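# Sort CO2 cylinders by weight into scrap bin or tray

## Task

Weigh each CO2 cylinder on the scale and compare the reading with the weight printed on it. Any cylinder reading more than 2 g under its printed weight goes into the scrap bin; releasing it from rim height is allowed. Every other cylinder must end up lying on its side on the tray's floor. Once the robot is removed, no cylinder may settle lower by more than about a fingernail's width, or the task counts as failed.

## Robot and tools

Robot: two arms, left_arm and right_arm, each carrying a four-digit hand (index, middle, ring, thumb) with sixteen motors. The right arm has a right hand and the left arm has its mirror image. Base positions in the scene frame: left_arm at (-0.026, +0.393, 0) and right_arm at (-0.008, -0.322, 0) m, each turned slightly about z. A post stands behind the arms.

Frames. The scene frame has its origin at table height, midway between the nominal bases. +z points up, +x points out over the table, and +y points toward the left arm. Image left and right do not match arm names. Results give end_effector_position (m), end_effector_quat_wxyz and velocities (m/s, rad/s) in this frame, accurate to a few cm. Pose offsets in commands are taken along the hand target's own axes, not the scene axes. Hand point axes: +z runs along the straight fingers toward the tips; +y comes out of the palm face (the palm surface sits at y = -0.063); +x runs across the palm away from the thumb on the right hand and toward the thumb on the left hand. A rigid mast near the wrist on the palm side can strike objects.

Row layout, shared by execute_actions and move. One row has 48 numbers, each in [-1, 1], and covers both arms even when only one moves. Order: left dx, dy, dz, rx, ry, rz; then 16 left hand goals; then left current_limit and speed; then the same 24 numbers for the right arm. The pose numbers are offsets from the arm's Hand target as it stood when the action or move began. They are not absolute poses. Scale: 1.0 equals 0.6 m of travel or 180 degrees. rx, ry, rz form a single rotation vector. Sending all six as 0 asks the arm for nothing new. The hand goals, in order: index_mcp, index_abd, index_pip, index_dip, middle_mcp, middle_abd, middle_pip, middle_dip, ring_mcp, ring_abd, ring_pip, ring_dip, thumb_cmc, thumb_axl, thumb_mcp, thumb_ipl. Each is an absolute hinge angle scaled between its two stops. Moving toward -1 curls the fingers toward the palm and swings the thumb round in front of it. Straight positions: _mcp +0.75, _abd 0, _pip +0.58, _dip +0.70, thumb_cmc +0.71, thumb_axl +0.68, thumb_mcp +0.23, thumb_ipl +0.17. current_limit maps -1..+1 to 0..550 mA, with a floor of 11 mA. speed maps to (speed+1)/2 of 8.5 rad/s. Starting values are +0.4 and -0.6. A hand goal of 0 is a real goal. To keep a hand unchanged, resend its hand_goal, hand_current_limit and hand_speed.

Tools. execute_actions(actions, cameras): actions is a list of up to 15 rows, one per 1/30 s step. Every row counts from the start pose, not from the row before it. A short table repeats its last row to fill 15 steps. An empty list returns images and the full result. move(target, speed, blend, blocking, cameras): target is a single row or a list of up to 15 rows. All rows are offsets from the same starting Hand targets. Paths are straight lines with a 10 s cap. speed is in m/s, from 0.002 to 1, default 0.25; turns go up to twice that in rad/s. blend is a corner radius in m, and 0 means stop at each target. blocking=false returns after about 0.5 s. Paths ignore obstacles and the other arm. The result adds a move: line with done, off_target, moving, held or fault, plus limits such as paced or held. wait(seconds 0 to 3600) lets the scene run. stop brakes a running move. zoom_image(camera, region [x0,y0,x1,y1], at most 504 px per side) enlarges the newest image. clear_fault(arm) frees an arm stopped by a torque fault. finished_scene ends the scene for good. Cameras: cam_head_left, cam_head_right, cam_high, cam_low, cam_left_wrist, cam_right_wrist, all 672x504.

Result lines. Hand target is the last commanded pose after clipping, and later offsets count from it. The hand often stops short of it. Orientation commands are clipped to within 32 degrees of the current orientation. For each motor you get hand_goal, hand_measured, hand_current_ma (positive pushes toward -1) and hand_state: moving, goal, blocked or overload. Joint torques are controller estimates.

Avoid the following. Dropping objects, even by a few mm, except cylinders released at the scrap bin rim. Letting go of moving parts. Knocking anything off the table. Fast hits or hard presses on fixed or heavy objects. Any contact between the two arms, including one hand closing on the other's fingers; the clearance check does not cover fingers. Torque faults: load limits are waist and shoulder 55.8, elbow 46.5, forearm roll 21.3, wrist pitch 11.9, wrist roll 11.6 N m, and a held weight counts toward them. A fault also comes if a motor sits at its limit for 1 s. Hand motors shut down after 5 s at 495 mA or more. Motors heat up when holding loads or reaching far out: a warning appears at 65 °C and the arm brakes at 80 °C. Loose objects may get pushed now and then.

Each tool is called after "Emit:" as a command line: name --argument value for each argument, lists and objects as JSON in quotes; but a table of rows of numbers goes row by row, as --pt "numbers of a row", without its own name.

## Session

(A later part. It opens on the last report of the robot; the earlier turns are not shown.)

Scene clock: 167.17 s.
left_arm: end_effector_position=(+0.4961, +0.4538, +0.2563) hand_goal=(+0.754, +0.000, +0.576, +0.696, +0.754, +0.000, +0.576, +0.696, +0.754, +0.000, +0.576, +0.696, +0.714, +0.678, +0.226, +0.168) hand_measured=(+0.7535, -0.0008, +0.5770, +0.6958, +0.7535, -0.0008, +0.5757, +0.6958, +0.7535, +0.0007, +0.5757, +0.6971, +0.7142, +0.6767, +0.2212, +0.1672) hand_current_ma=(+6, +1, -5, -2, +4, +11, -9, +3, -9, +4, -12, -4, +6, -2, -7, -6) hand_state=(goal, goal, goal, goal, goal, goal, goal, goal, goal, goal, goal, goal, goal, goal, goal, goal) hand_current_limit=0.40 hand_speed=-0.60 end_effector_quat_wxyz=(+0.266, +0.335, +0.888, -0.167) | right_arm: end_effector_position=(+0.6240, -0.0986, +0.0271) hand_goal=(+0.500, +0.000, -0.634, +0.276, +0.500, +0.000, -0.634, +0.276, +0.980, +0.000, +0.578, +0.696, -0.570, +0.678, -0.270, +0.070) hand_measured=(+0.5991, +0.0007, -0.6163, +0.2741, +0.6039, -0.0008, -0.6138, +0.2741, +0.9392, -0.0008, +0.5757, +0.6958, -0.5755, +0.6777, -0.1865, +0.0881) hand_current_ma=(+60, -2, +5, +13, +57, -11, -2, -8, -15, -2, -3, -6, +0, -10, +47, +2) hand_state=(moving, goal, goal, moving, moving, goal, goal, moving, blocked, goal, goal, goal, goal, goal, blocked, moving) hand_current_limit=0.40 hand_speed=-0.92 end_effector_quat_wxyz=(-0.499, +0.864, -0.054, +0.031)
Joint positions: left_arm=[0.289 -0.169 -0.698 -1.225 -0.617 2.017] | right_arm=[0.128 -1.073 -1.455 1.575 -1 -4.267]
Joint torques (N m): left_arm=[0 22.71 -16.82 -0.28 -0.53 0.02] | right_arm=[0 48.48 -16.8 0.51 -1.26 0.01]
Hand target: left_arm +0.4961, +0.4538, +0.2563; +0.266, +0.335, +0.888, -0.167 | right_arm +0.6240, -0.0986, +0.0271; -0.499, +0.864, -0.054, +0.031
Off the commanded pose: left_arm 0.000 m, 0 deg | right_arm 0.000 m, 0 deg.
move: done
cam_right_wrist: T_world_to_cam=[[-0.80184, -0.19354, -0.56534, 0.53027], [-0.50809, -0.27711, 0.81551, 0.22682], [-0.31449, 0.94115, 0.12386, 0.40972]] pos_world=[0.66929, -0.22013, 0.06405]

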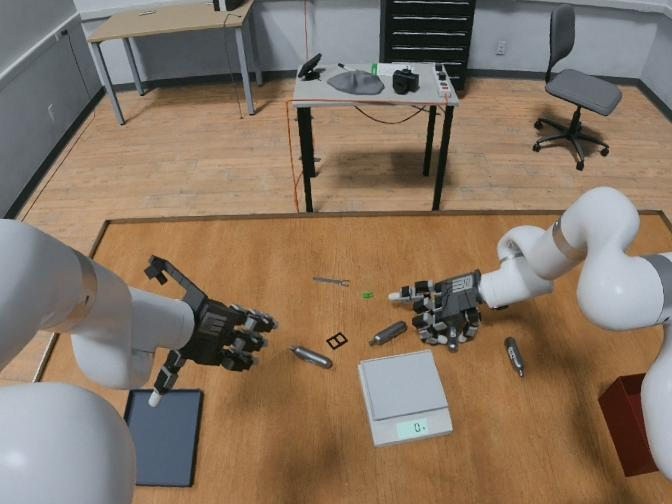

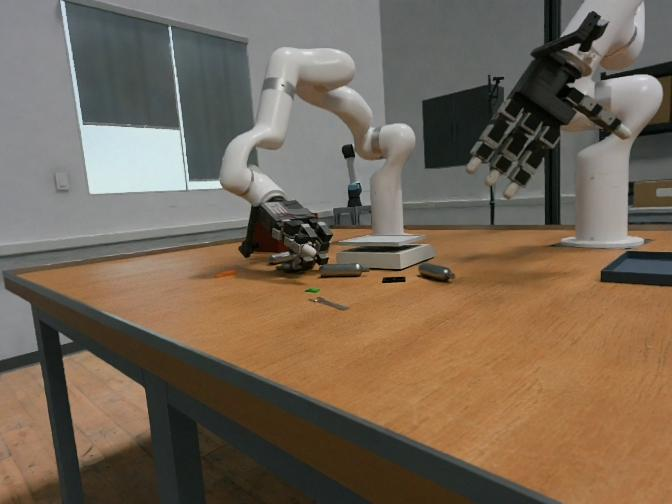

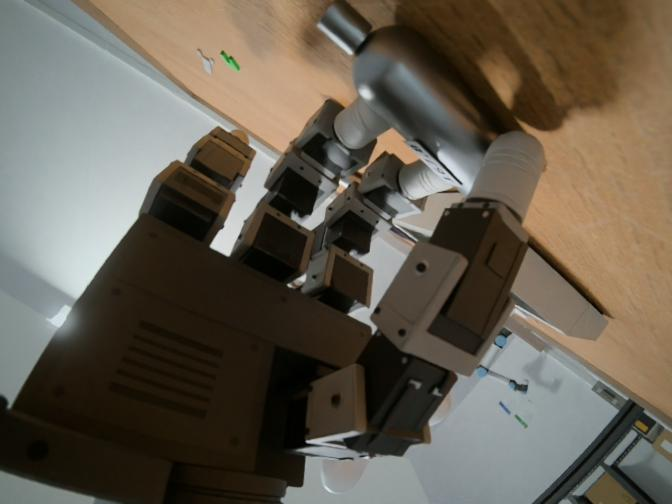

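Emit:
move --target '[0,0,0,0,0,0,0.754,0,0.576,0.696,0.754,0,0.576,0.696,0.754,0,0.576,0.696,0.714,0.678,0.226,0.168,0.4,-0.6, 0,0,0,0,0,0,0.4,0,-0.74,0.24,0.4,0,-0.74,0.24,0.98,0,0.577,0.696,-0.571,0.678,-0.6,-0.14,0.4,-0.92]' --speed 0.05 --cameras '["cam_head_left","cam_high","cam_right_wrist"]'

Emit:
zoom_image --camera "cam_head_left" --region '[380, 260, 520, 365]'

Scene clock: 174.10 s.
left_arm: end_effector_position=(+0.4961, +0.4538, +0.2563) hand_goal=(+0.754, +0.000, +0.576, +0.696, +0.754, +0.000, +0.576, +0.696, +0.754, +0.000, +0.576, +0.696, +0.714, +0.678, +0.226, +0.168) hand_measured=(+0.7535, +0.0007, +0.5770, +0.6958, +0.7535, -0.0008, +0.5770, +0.6958, +0.7523, -0.0008, +0.5770, +0.6958, +0.7142, +0.6777, +0.2212, +0.1672) hand_current_ma=(+7, +10, -6, -3, +15, +3, -15, +6, -7, -1, -15, -10, +7, -6, -8, -9) hand_state=(goal, goal, goal, goal, goal, goal, goal, goal, goal, goal, goal, goal, goal, goal, goal, goal) hand_current_limit=0.40 hand_speed=-0.60 end_effector_quat_wxyz=(+0.266, +0.335, +0.888, -0.167) | right_arm: end_effector_position=(+0.6240, -0.0986, +0.0271) hand_goal=(+0.400, +0.000, -0.740, +0.240, +0.400, +0.000, -0.740, +0.240, +0.980, +0.000, +0.578, +0.696, -0.570, +0.678, -0.600, -0.140) hand_measured=(+0.5834, -0.0008, -0.6163, +0.2652, +0.5304, +0.0007, -0.6125, +0.2690, +0.9380, +0.0007, +0.5770, +0.6958, -0.5529, +0.6841, -0.1736, +0.0957) hand_current_ma=(+124, -2, +74, +14, +74, -11, +62, -3, -9, -8, +11, -6, +4, -5, +192, +114) hand_state=(blocked, goal, blocked, blocked, blocked, goal, blocked, blocked, blocked, goal, goal, goal, goal, goal, moving, moving) hand_current_limit=0.40 hand_speed=-0.92 end_effector_quat_wxyz=(-0.499, +0.864, -0.054, +0.031)
Joint positions: left_arm=[0.289 -0.169 -0.698 -1.225 -0.617 2.017] | right_arm=[0.128 -1.073 -1.455 1.575 -1 -4.267]
Joint torques (N m): left_arm=[0 22.71 -16.82 -0.28 -0.53 0.02] | right_arm=[0 48.48 -16.8 0.51 -1.26 0.01]
Hand target: left_arm +0.4961, +0.4538, +0.2563; +0.266, +0.335, +0.888, -0.167 | right_arm +0.6240, -0.0986, +0.0271; -0.499, +0.864, -0.054, +0.031
Off the commanded pose: left_arm 0.000 m, 0 deg | right_arm 0.000 m, 0 deg.
move: done
cam_right_wrist: T_world_to_cam=[[-0.80184, -0.19354, -0.56534, 0.53027], [-0.50809, -0.27711, 0.81551, 0.22682], [-0.31449, 0.94115, 0.12386, 0.40972]] pos_world=[0.66929, -0.22013, 0.06405]

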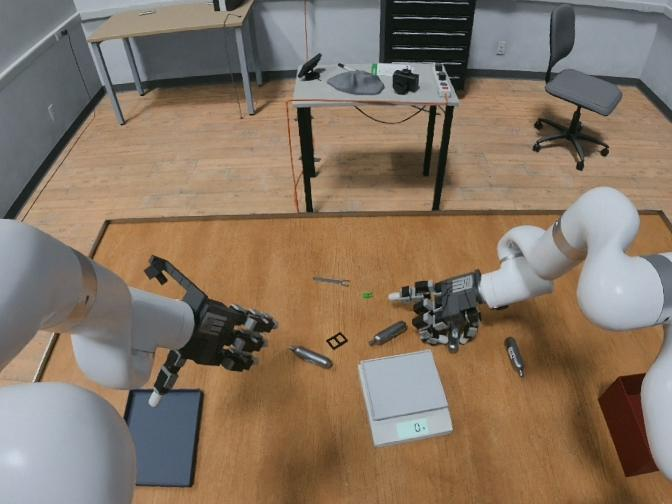

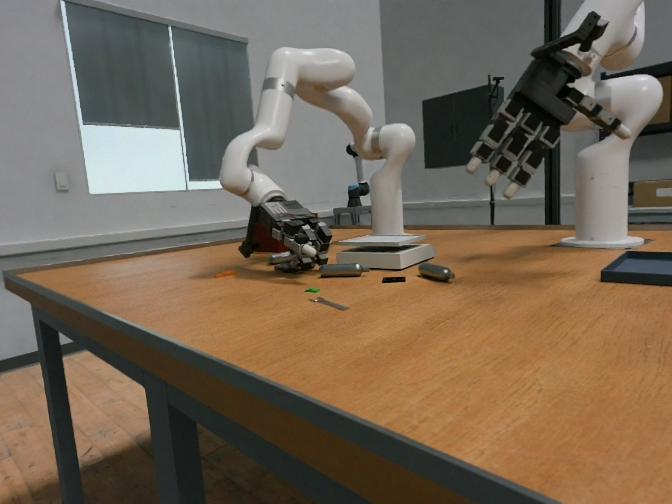

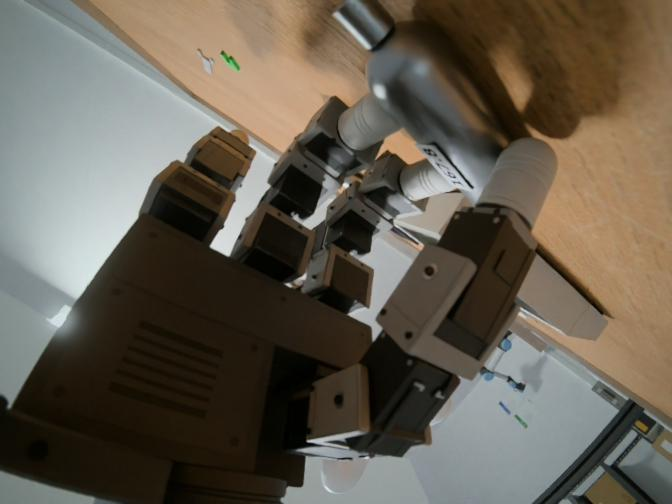

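Scaled by 3.600.

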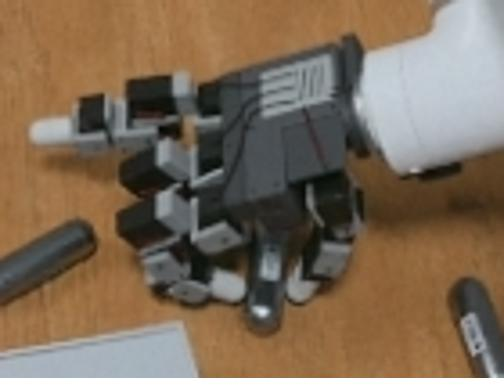

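Emit:
move --target '[0,0,0,0,0,0,0.754,0,0.576,0.696,0.754,0,0.576,0.696,0.754,0,0.576,0.696,0.714,0.678,0.226,0.168,0.4,-0.6, 0,-0.0722,-0.0417,0,0,0,0.38,0,-0.74,0.24,0.46,0,-0.74,0.24,0.98,0,0.577,0.696,-0.571,0.678,-0.65,-0.16,0.4,-0.92]' --speed 0.05 --cameras '["cam_head_left","cam_high","cam_right_wrist"]'

Emit:
zoom_image --camera "cam_high" --region '[240, 180, 360, 270]'

Emit:
zoom_image --camera "cam_head_left" --region '[380, 260, 520, 365]'

Scene clock: 180.20 s.
left_arm: end_effector_position=(+0.4961, +0.4538, +0.2563) hand_goal=(+0.754, +0.000, +0.576, +0.696, +0.754, +0.000, +0.576, +0.696, +0.754, +0.000, +0.576, +0.696, +0.714, +0.678, +0.226, +0.168) hand_measured=(+0.7535, -0.0008, +0.5770, +0.6958, +0.7523, +0.0007, +0.5770, +0.6958, +0.7535, +0.0007, +0.5770, +0.6958, +0.7142, +0.6777, +0.2212, +0.1672) hand_current_ma=(+0, +3, -10, -4, +12, +5, -4, +9, -11, +0, -1, -7, +10, -1, -5, -6) hand_state=(goal, goal, goal, goal, goal, goal, goal, goal, goal, goal, goal, goal, goal, goal, goal, goal) hand_current_limit=0.40 hand_speed=-0.60 end_effector_quat_wxyz=(+0.266, +0.335, +0.888, -0.167) | right_arm: end_effector_position=(+0.6240, -0.0986, +0.0771) hand_goal=(+0.380, +0.000, -0.740, +0.240, +0.460, +0.000, -0.740, +0.240, +0.980, +0.000, +0.578, +0.696, -0.570, +0.678, -0.650, -0.160) hand_measured=(+0.5834, +0.0065, -0.6009, +0.2945, +0.4544, +0.0007, -0.7100, +0.2537, +0.9392, +0.0007, +0.5770, +0.6958, -0.6408, +0.6346, -0.1905, +0.0261) hand_current_ma=(+147, -6, +79, +30, -10, -2, +6, -4, -14, -4, +6, -3, -31, -23, +377, +173) hand_state=(blocked, goal, blocked, blocked, goal, goal, blocked, goal, blocked, goal, goal, goal, blocked, blocked, blocked, blocked) hand_current_limit=0.40 hand_speed=-0.92 end_effector_quat_wxyz=(-0.499, +0.864, -0.054, +0.031)
Joint positions: left_arm=[0.289 -0.169 -0.698 -1.225 -0.617 2.017] | right_arm=[0.128 -0.977 -1.418 1.537 -1.001 -4.197]
Joint torques (N m): left_arm=[0 22.71 -16.82 -0.28 -0.53 0.02] | right_arm=[0 47.46 -17.58 0.59 -1.21 0]
Hand target: left_arm +0.4961, +0.4538, +0.2563; +0.266, +0.335, +0.888, -0.167 | right_arm +0.6240, -0.0986, +0.0772; -0.499, +0.864, -0.054, +0.031
Off the commanded pose: left_arm 0.000 m, 0 deg | right_arm 0.000 m, 0 deg.
move: done
cam_right_wrist: T_world_to_cam=[[-0.80184, -0.19354, -0.56534, 0.55854], [-0.50809, -0.27711, 0.81551, 0.18605], [-0.31449, 0.94115, 0.12386, 0.40353]] pos_world=[0.66929, -0.22013, 0.11405]

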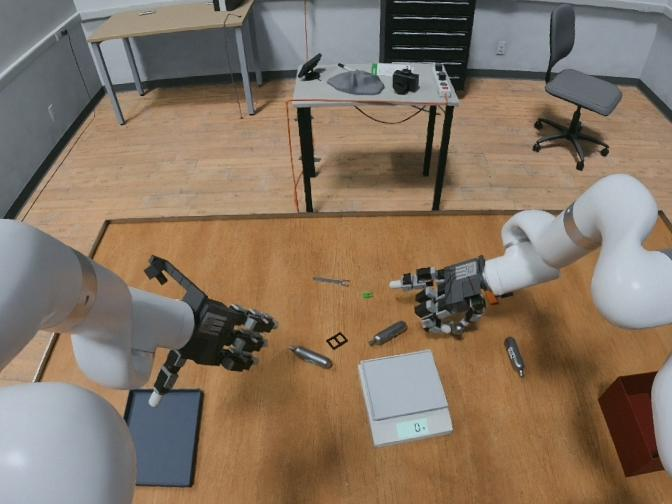

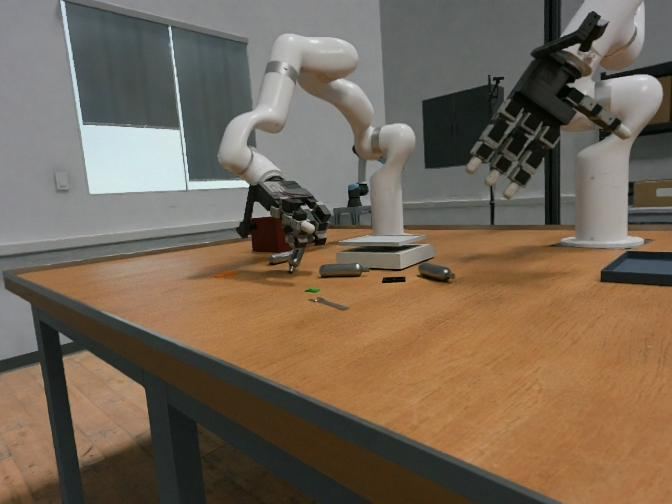

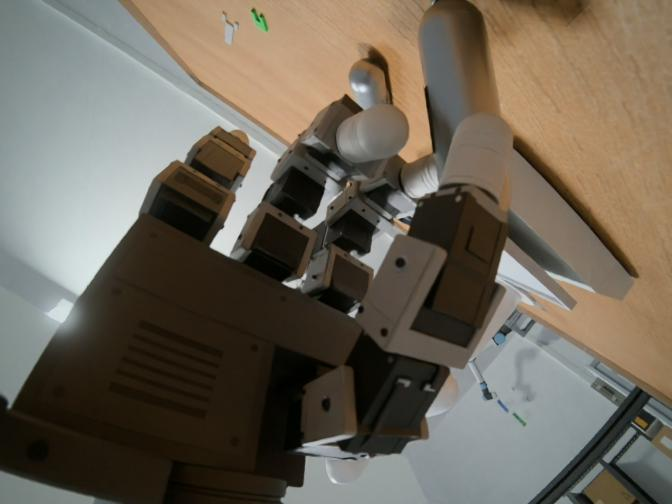

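Scaled by 4.200.

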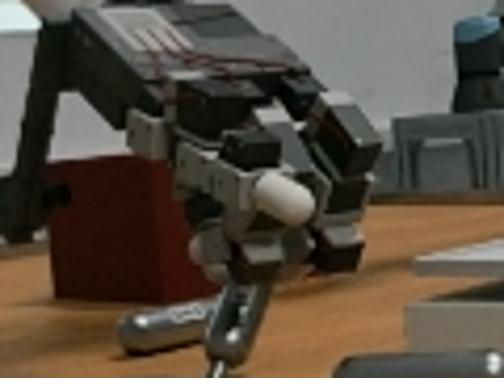

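Scaled by 3.600.

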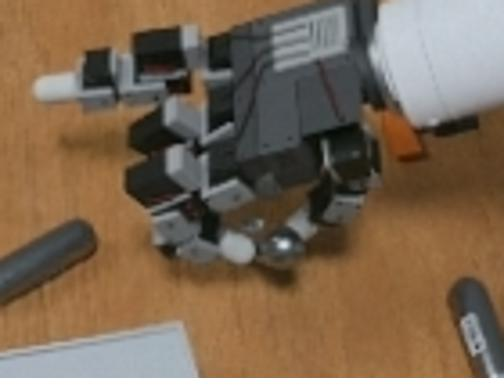

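Emit:
move --target '[0,0,0,0,0,0,0.754,0,0.576,0.696,0.754,0,0.576,0.696,0.754,0,0.576,0.696,0.714,0.678,0.226,0.168,0.4,-0.6, 0,0.0693,0.04,0,0,0,0.42,0,-0.72,0.24,0.7,0,-0.74,0.24,0.98,0,0.577,0.696,-0.571,0.678,-0.5,-0.1,0.4,-0.92]' --speed 0.04 --cameras '["cam_head_left","cam_high","cam_low","cam_right_wrist"]'

Emit:
zoom_image --camera "cam_high" --region '[240, 210, 360, 300]'

Emit:
zoom_image --camera "cam_head_left" --region '[380, 260, 520, 365]'

Scene clock: 188.53 s.
left_arm: end_effector_position=(+0.4961, +0.4538, +0.2563) hand_goal=(+0.754, +0.000, +0.576, +0.696, +0.754, +0.000, +0.576, +0.696, +0.754, +0.000, +0.576, +0.696, +0.714, +0.678, +0.226, +0.168) hand_measured=(+0.7535, -0.0008, +0.5770, +0.6971, +0.7535, +0.0007, +0.5770, +0.6958, +0.7523, +0.0007, +0.5770, +0.6958, +0.7142, +0.6777, +0.2212, +0.1672) hand_current_ma=(-5, +8, -3, -8, +10, +6, -4, +7, -9, +2, -8, -5, +10, -3, -9, -6) hand_state=(goal, goal, goal, goal, goal, goal, goal, goal, goal, goal, goal, goal, goal, goal, goal, goal) hand_current_limit=0.40 hand_speed=-0.60 end_effector_quat_wxyz=(+0.266, +0.335, +0.888, -0.167) | right_arm: end_effector_position=(+0.6240, -0.0986, +0.0292) hand_goal=(+0.420, +0.000, -0.720, +0.240, +0.700, +0.000, -0.740, +0.240, +0.980, +0.000, +0.578, +0.696, -0.570, +0.678, -0.500, -0.100) hand_measured=(+0.5834, +0.0051, -0.5984, +0.2919, +0.6678, -0.0008, -0.8306, +0.1925, +0.9392, -0.0008, +0.5770, +0.6958, -0.6283, +0.6367, -0.1895, +0.0271) hand_current_ma=(+107, -6, +57, +33, -6, -11, -58, -30, -17, -11, +3, -10, -26, -24, +313, +92) hand_state=(blocked, goal, blocked, blocked, blocked, goal, blocked, blocked, blocked, goal, goal, goal, blocked, blocked, blocked, blocked) hand_current_limit=0.40 hand_speed=-0.92 end_effector_quat_wxyz=(-0.499, +0.864, -0.054, +0.031)
Joint positions: left_arm=[0.289 -0.169 -0.698 -1.225 -0.617 2.017] | right_arm=[0.128 -1.069 -1.454 1.573 -1 -4.265]
Joint torques (N m): left_arm=[0 22.71 -16.82 -0.28 -0.53 0.02] | right_arm=[0 48.44 -16.84 0.51 -1.26 -1.97]
Hand target: left_arm +0.4961, +0.4538, +0.2563; +0.266, +0.335, +0.888, -0.167 | right_arm +0.6240, -0.0986, +0.0291; -0.499, +0.864, -0.054, +0.031
Off the commanded pose: left_arm 0.000 m, 0 deg | right_arm 0.000 m, 0 deg.
move: done
cam_right_wrist: T_world_to_cam=[[-0.80184, -0.19354, -0.56534, 0.53144], [-0.50809, -0.27711, 0.81551, 0.22509], [-0.31449, 0.94115, 0.12386, 0.40956]] pos_world=[0.66929, -0.22023, 0.06615]

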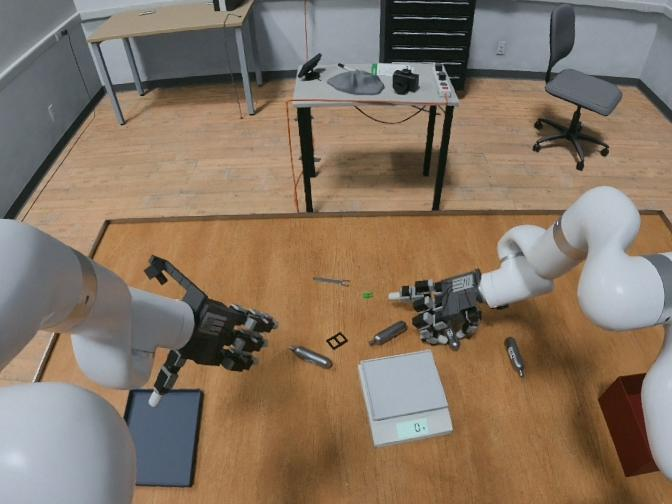

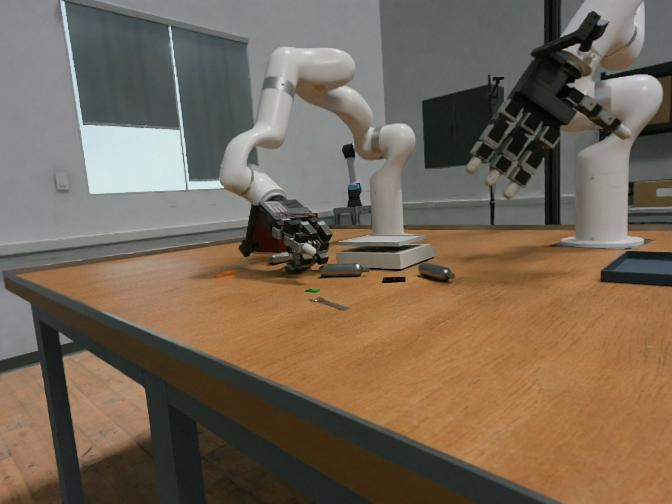

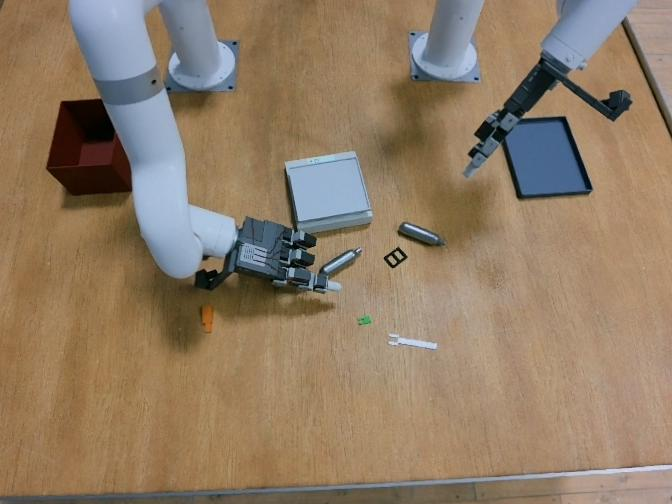

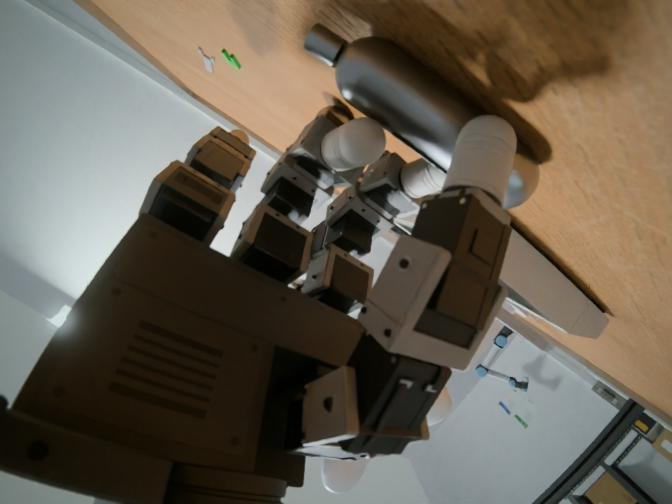

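Scaled by 4.200.

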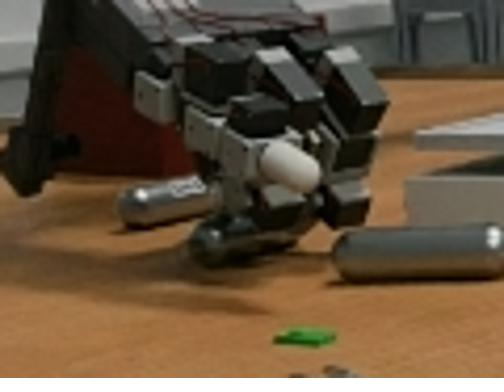

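Scaled by 3.600.

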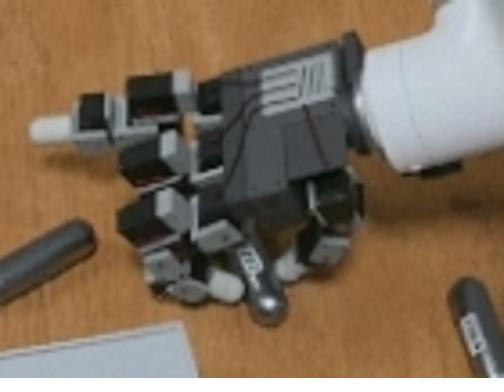

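Emit:
move --target '[0,0,0,0,0,0,0.754,0,0.576,0.696,0.754,0,0.576,0.696,0.754,0,0.576,0.696,0.714,0.678,0.226,0.168,0.4,-0.6, 0,0,0,0,0,0,0.849,0,-0.635,0.275,0.849,0,-0.635,0.275,0.98,0,0.577,0.696,-0.571,0.678,-0.022,0.07,0.4,-0.95]' --speed 0.04 --cameras '["cam_head_left","cam_high","cam_low","cam_right_wrist"]'

Emit:
zoom_image --camera "cam_head_left" --region '[380, 260, 520, 365]'

Emit:
zoom_image --camera "cam_low" --region '[210, 210, 370, 330]'

Scene clock: 193.03 s.
left_arm: end_effector_position=(+0.4961, +0.4538, +0.2563) hand_goal=(+0.754, +0.000, +0.576, +0.696, +0.754, +0.000, +0.576, +0.696, +0.754, +0.000, +0.576, +0.696, +0.714, +0.678, +0.226, +0.168) hand_measured=(+0.7535, +0.0007, +0.5770, +0.6958, +0.7535, -0.0008, +0.5770, +0.6971, +0.7535, -0.0008, +0.5770, +0.6958, +0.7142, +0.6777, +0.2212, +0.1672) hand_current_ma=(+5, +8, +1, -7, +10, +7, -12, +11, -6, +0, -5, -13, +5, -12, -11, -6) hand_state=(goal, goal, goal, goal, goal, goal, goal, goal, goal, goal, goal, goal, goal, goal, goal, goal) hand_current_limit=0.40 hand_speed=-0.60 end_effector_quat_wxyz=(+0.266, +0.335, +0.888, -0.167) | right_arm: end_effector_position=(+0.6240, -0.0986, +0.0292) hand_goal=(+0.850, +0.000, -0.634, +0.276, +0.850, +0.000, -0.634, +0.276, +0.980, +0.000, +0.578, +0.696, -0.570, +0.678, -0.022, +0.070) hand_measured=(+0.5846, +0.0051, -0.5984, +0.2919, +0.6678, +0.0007, -0.8319, +0.1913, +0.9392, +0.0007, +0.5757, +0.6958, -0.6283, +0.6367, -0.1905, +0.0319) hand_current_ma=(+49, -4, +16, +1, -63, -3, -109, -47, -16, -11, +1, -5, -23, -19, +221, +38) hand_state=(moving, goal, moving, goal, moving, goal, moving, blocked, blocked, goal, goal, goal, blocked, blocked, moving, moving) hand_current_limit=0.40 hand_speed=-0.95 end_effector_quat_wxyz=(-0.499, +0.864, -0.054, +0.031)
Joint positions: left_arm=[0.289 -0.169 -0.698 -1.225 -0.617 2.017] | right_arm=[0.128 -1.069 -1.454 1.573 -1 -4.265]
Joint torques (N m): left_arm=[0 22.71 -16.82 -0.28 -0.53 0.02] | right_arm=[0 48.45 -16.84 0.51 -1.26 0.01]
Hand target: left_arm +0.4961, +0.4538, +0.2563; +0.266, +0.335, +0.888, -0.167 | right_arm +0.6240, -0.0986, +0.0291; -0.499, +0.864, -0.054, +0.031
Off the commanded pose: left_arm 0.000 m, 0 deg | right_arm 0.000 m, 0 deg.
move: done
cam_right_wrist: T_world_to_cam=[[-0.80184, -0.19354, -0.56534, 0.53138], [-0.50809, -0.27711, 0.81551, 0.22517], [-0.31449, 0.94115, 0.12386, 0.40957]] pos_world=[0.66929, -0.22023, 0.06605]

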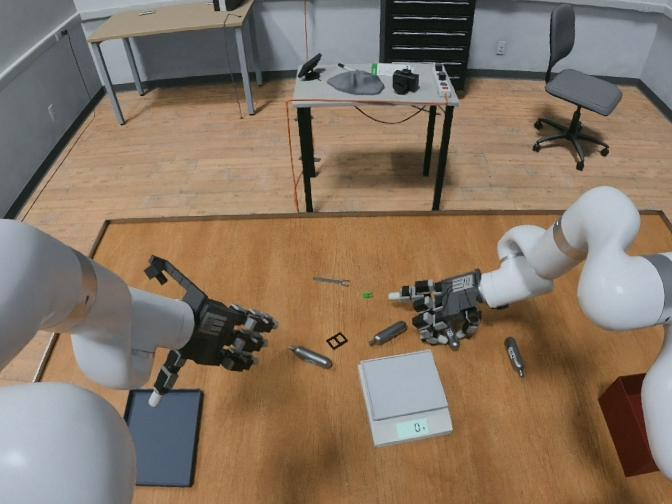

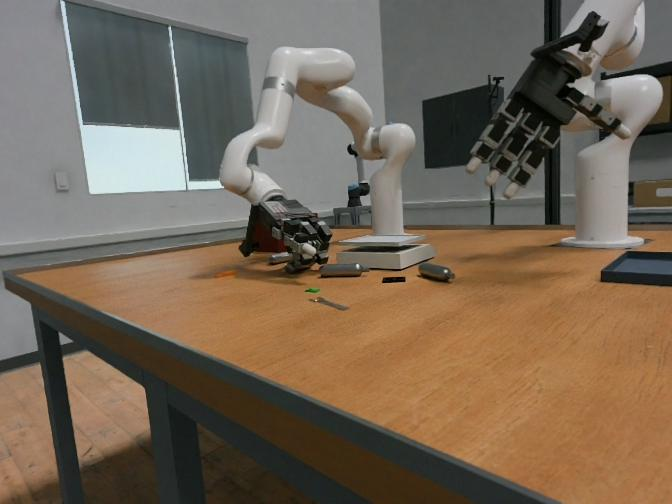

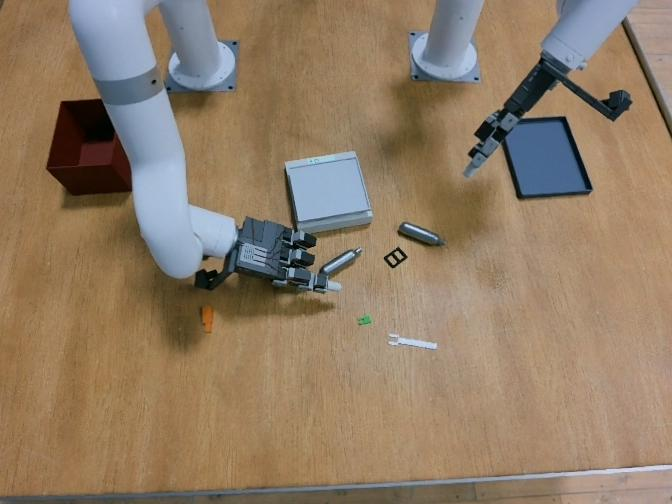

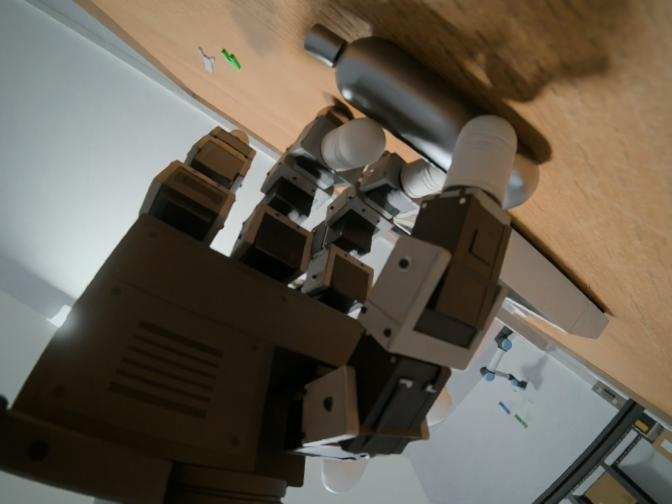

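Scaled by 3.600.

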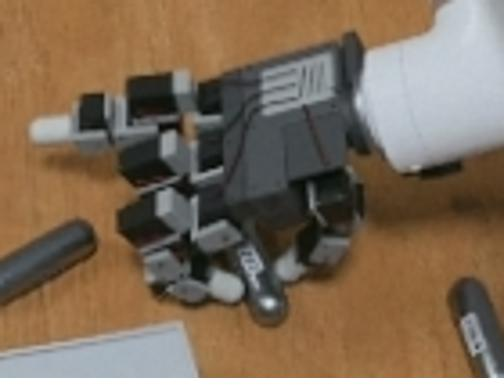

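Scaled by 3.150.

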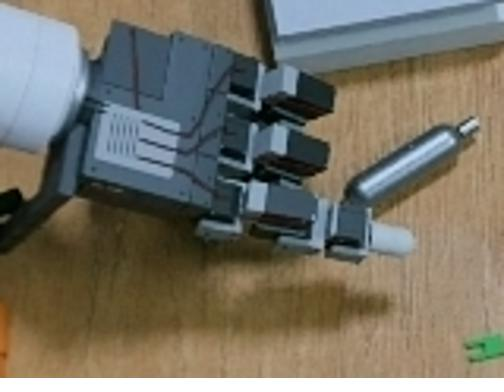

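Emit:
wait --seconds 1.5 --cameras '["cam_head_left","cam_right_wrist"]'

Emit:
zoom_image --camera "cam_head_left" --region '[380, 260, 520, 365]'

Scene clock: 197.37 s.
left_arm: end_effector_position=(+0.4961, +0.4538, +0.2563) hand_goal=(+0.754, +0.000, +0.576, +0.696, +0.754, +0.000, +0.576, +0.696, +0.754, +0.000, +0.576, +0.696, +0.714, +0.678, +0.226, +0.168) hand_measured=(+0.7535, +0.0007, +0.5770, +0.6958, +0.7535, -0.0008, +0.5770, +0.6958, +0.7535, +0.0007, +0.5770, +0.6958, +0.7142, +0.6767, +0.2212, +0.1681) hand_current_ma=(+0, +6, -6, -2, +10, +5, -2, -5, -7, +2, -12, -14, +6, -5, -7, -8) hand_state=(goal, goal, goal, goal, goal, goal, goal, goal, goal, goal, goal, goal, goal, goal, goal, goal) hand_current_limit=0.40 hand_speed=-0.60 end_effector_quat_wxyz=(+0.266, +0.335, +0.888, -0.167) | right_arm: end_effector_position=(+0.6240, -0.0986, +0.0292) hand_goal=(+0.850, +0.000, -0.634, +0.276, +0.850, +0.000, -0.634, +0.276, +0.980, +0.000, +0.578, +0.696, -0.570, +0.678, -0.022, +0.070) hand_measured=(+0.7909, +0.0051, -0.6151, +0.2894, +0.6727, -0.0037, -0.8319, +0.1913, +0.9392, +0.0007, +0.5770, +0.6971, -0.5818, +0.6672, -0.0341, +0.0776) hand_current_ma=(-25, -4, +4, +12, -112, -4, -136, -46, -16, -8, +1, -12, +1, -14, -12, +1) hand_state=(blocked, goal, goal, goal, blocked, goal, blocked, blocked, blocked, goal, goal, goal, goal, goal, goal, goal) hand_current_limit=0.40 hand_speed=-0.95 end_effector_quat_wxyz=(-0.499, +0.864, -0.054, +0.031)
Joint positions: left_arm=[0.289 -0.169 -0.698 -1.225 -0.617 2.017] | right_arm=[0.128 -1.069 -1.454 1.573 -1 -4.265]
Joint torques (N m): left_arm=[0 22.71 -16.82 -0.28 -0.53 0.02] | right_arm=[0 48.44 -16.83 0.51 -1.26 0.01]
Hand target: left_arm +0.4961, +0.4538, +0.2563; +0.266, +0.335, +0.888, -0.167 | right_arm +0.6240, -0.0986, +0.0291; -0.499, +0.864, -0.054, +0.031
Off the commanded pose: left_arm 0.000 m, 0 deg | right_arm 0.000 m, 0 deg.
wait: 1.50 s; at rest by 0.37 s
cam_right_wrist: T_world_to_cam=[[-0.80184, -0.19354, -0.56534, 0.53138], [-0.50809, -0.27711, 0.81551, 0.22517], [-0.31449, 0.94115, 0.12386, 0.40957]] pos_world=[0.66929, -0.22023, 0.06605]

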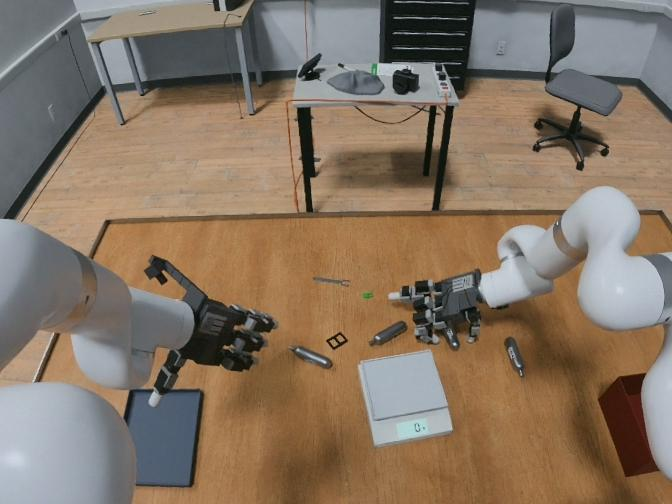

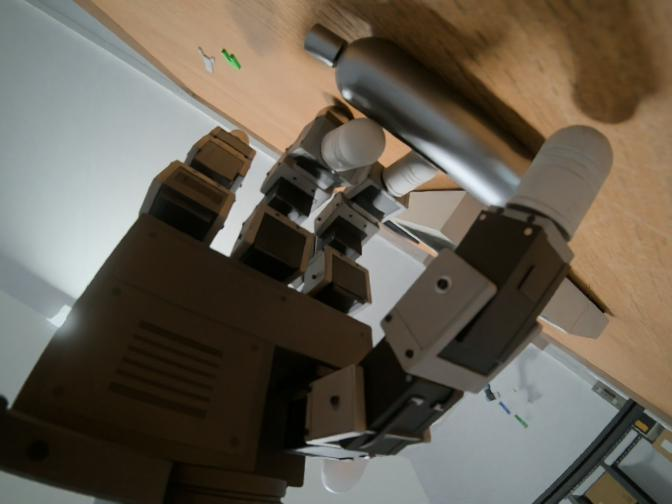

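Scaled by 3.600.

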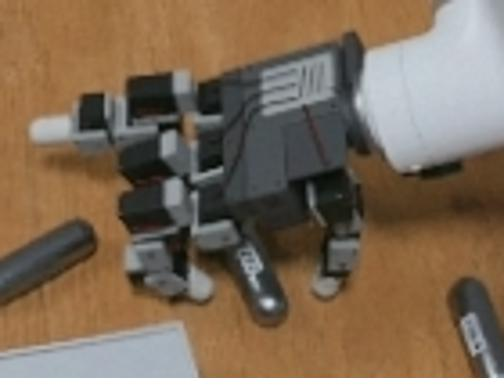

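Emit:
move --target '[0,0,0,0,0,0,0.754,0,0.576,0.696,0.754,0,0.576,0.696,0.754,0,0.576,0.696,0.714,0.678,0.226,0.168,0.4,-0.6, 0,-0.101,-0.058,0,0,0,0.849,0,-0.635,0.275,0.849,0,-0.84,0.2,0.98,0,0.577,0.696,-0.571,0.678,-0.022,0.07,0.4,-0.95]' --speed 0.06 --cameras '["cam_head_left","cam_high","cam_low","cam_right_wrist"]'

Emit:
zoom_image --camera "cam_head_left" --region '[380, 260, 520, 365]'

Emit:
zoom_image --camera "cam_high" --region '[240, 190, 380, 295]'

Scene clock: 205.00 s.
left_arm: end_effector_position=(+0.4961, +0.4538, +0.2563) hand_goal=(+0.754, +0.000, +0.576, +0.696, +0.754, +0.000, +0.576, +0.696, +0.754, +0.000, +0.576, +0.696, +0.714, +0.678, +0.226, +0.168) hand_measured=(+0.7535, -0.0008, +0.5770, +0.6958, +0.7535, -0.0008, +0.5770, +0.6958, +0.7535, +0.0007, +0.5757, +0.6958, +0.7142, +0.6777, +0.2212, +0.1672) hand_current_ma=(+2, +1, -10, +2, +10, +8, -6, +6, -9, +4, -12, -13, +9, -5, -2, -8) hand_state=(goal, goal, goal, goal, goal, goal, goal, goal, goal, goal, goal, goal, goal, goal, goal, goal) hand_current_limit=0.40 hand_speed=-0.60 end_effector_quat_wxyz=(+0.266, +0.335, +0.888, -0.167) | right_arm: end_effector_position=(+0.6240, -0.0985, +0.0990) hand_goal=(+0.850, +0.000, -0.634, +0.276, +0.850, +0.000, -0.840, +0.200, +0.980, +0.000, +0.578, +0.696, -0.570, +0.678, -0.022, +0.070) hand_measured=(+0.7921, +0.0051, -0.6151, +0.2906, +0.7921, -0.0052, -0.8152, +0.2129, +0.9380, -0.0008, +0.5770, +0.6958, -0.5806, +0.6672, -0.0351, +0.0776) hand_current_ma=(-23, -8, +8, +8, -29, -8, +3, -5, -14, -5, -3, -2, +0, -14, -15, -7) hand_state=(blocked, goal, goal, goal, blocked, goal, blocked, goal, blocked, goal, goal, goal, goal, goal, goal, goal) hand_current_limit=0.40 hand_speed=-0.95 end_effector_quat_wxyz=(-0.499, +0.864, -0.054, +0.031)
Joint positions: left_arm=[0.289 -0.169 -0.698 -1.225 -0.617 2.017] | right_arm=[0.128 -0.937 -1.407 1.519 -1.002 -4.164]
Joint torques (N m): left_arm=[0 22.71 -16.82 -0.28 -0.53 0.02] | right_arm=[0 46.97 -17.93 0.64 -1.2 1.82]
Hand target: left_arm +0.4961, +0.4538, +0.2563; +0.266, +0.335, +0.888, -0.167 | right_arm +0.6240, -0.0985, +0.0990; -0.499, +0.864, -0.054, +0.031
Off the commanded pose: left_arm 0.000 m, 0 deg | right_arm 0.000 m, 0 deg.
move: done
cam_right_wrist: T_world_to_cam=[[-0.80184, -0.19354, -0.56534, 0.57094], [-0.50809, -0.27711, 0.81551, 0.16822], [-0.31449, 0.94115, 0.12386, 0.40072]] pos_world=[0.66929, -0.22003, 0.13595]

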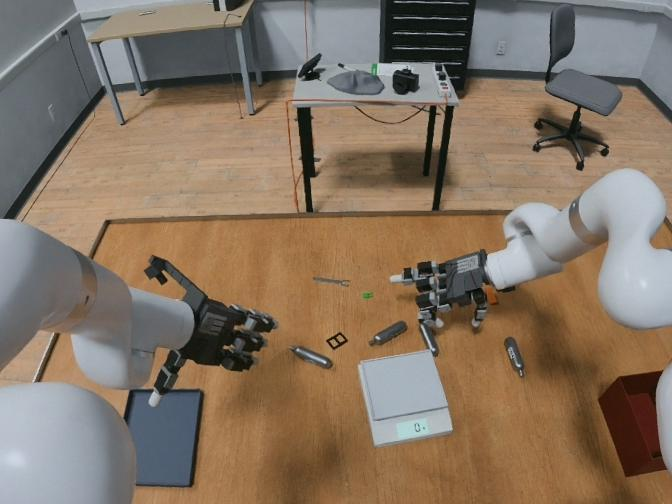

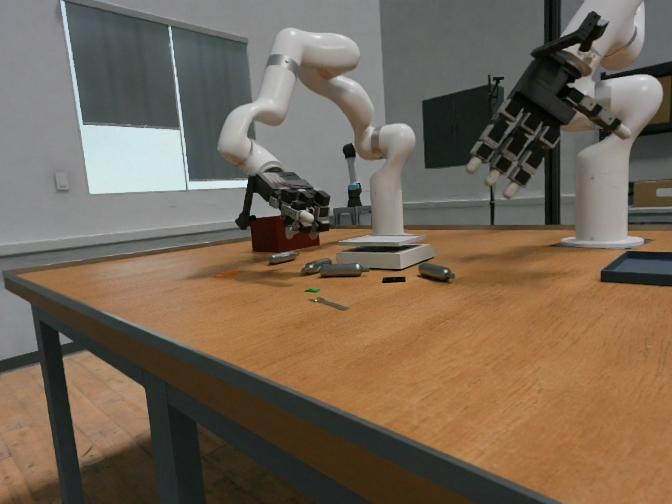

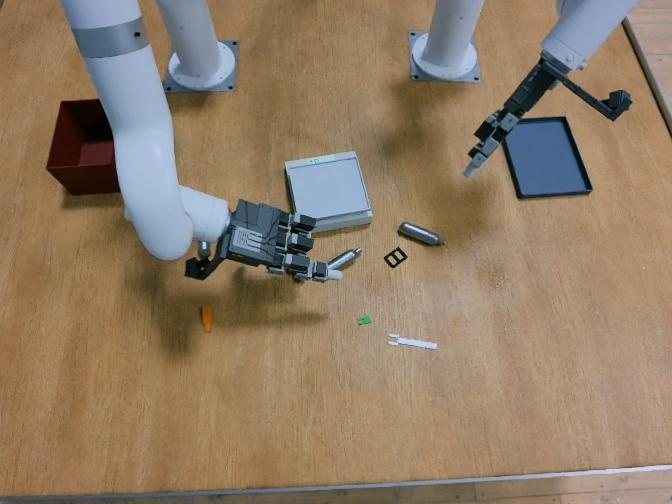

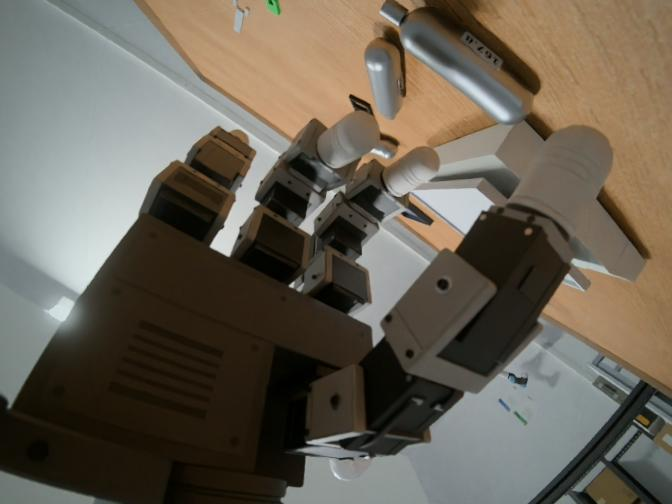

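Scaled by 3.600.

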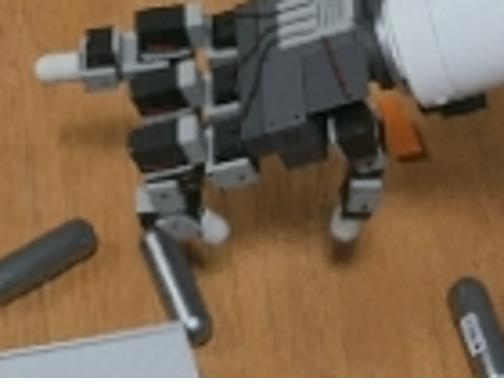

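Scaled by 3.600.

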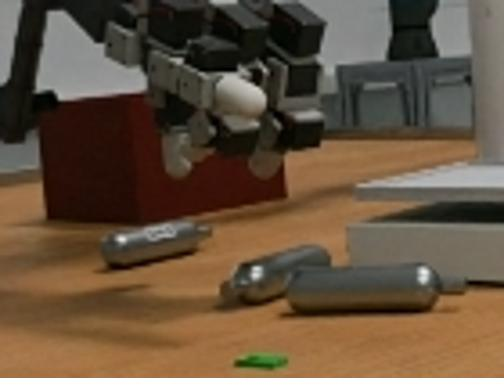

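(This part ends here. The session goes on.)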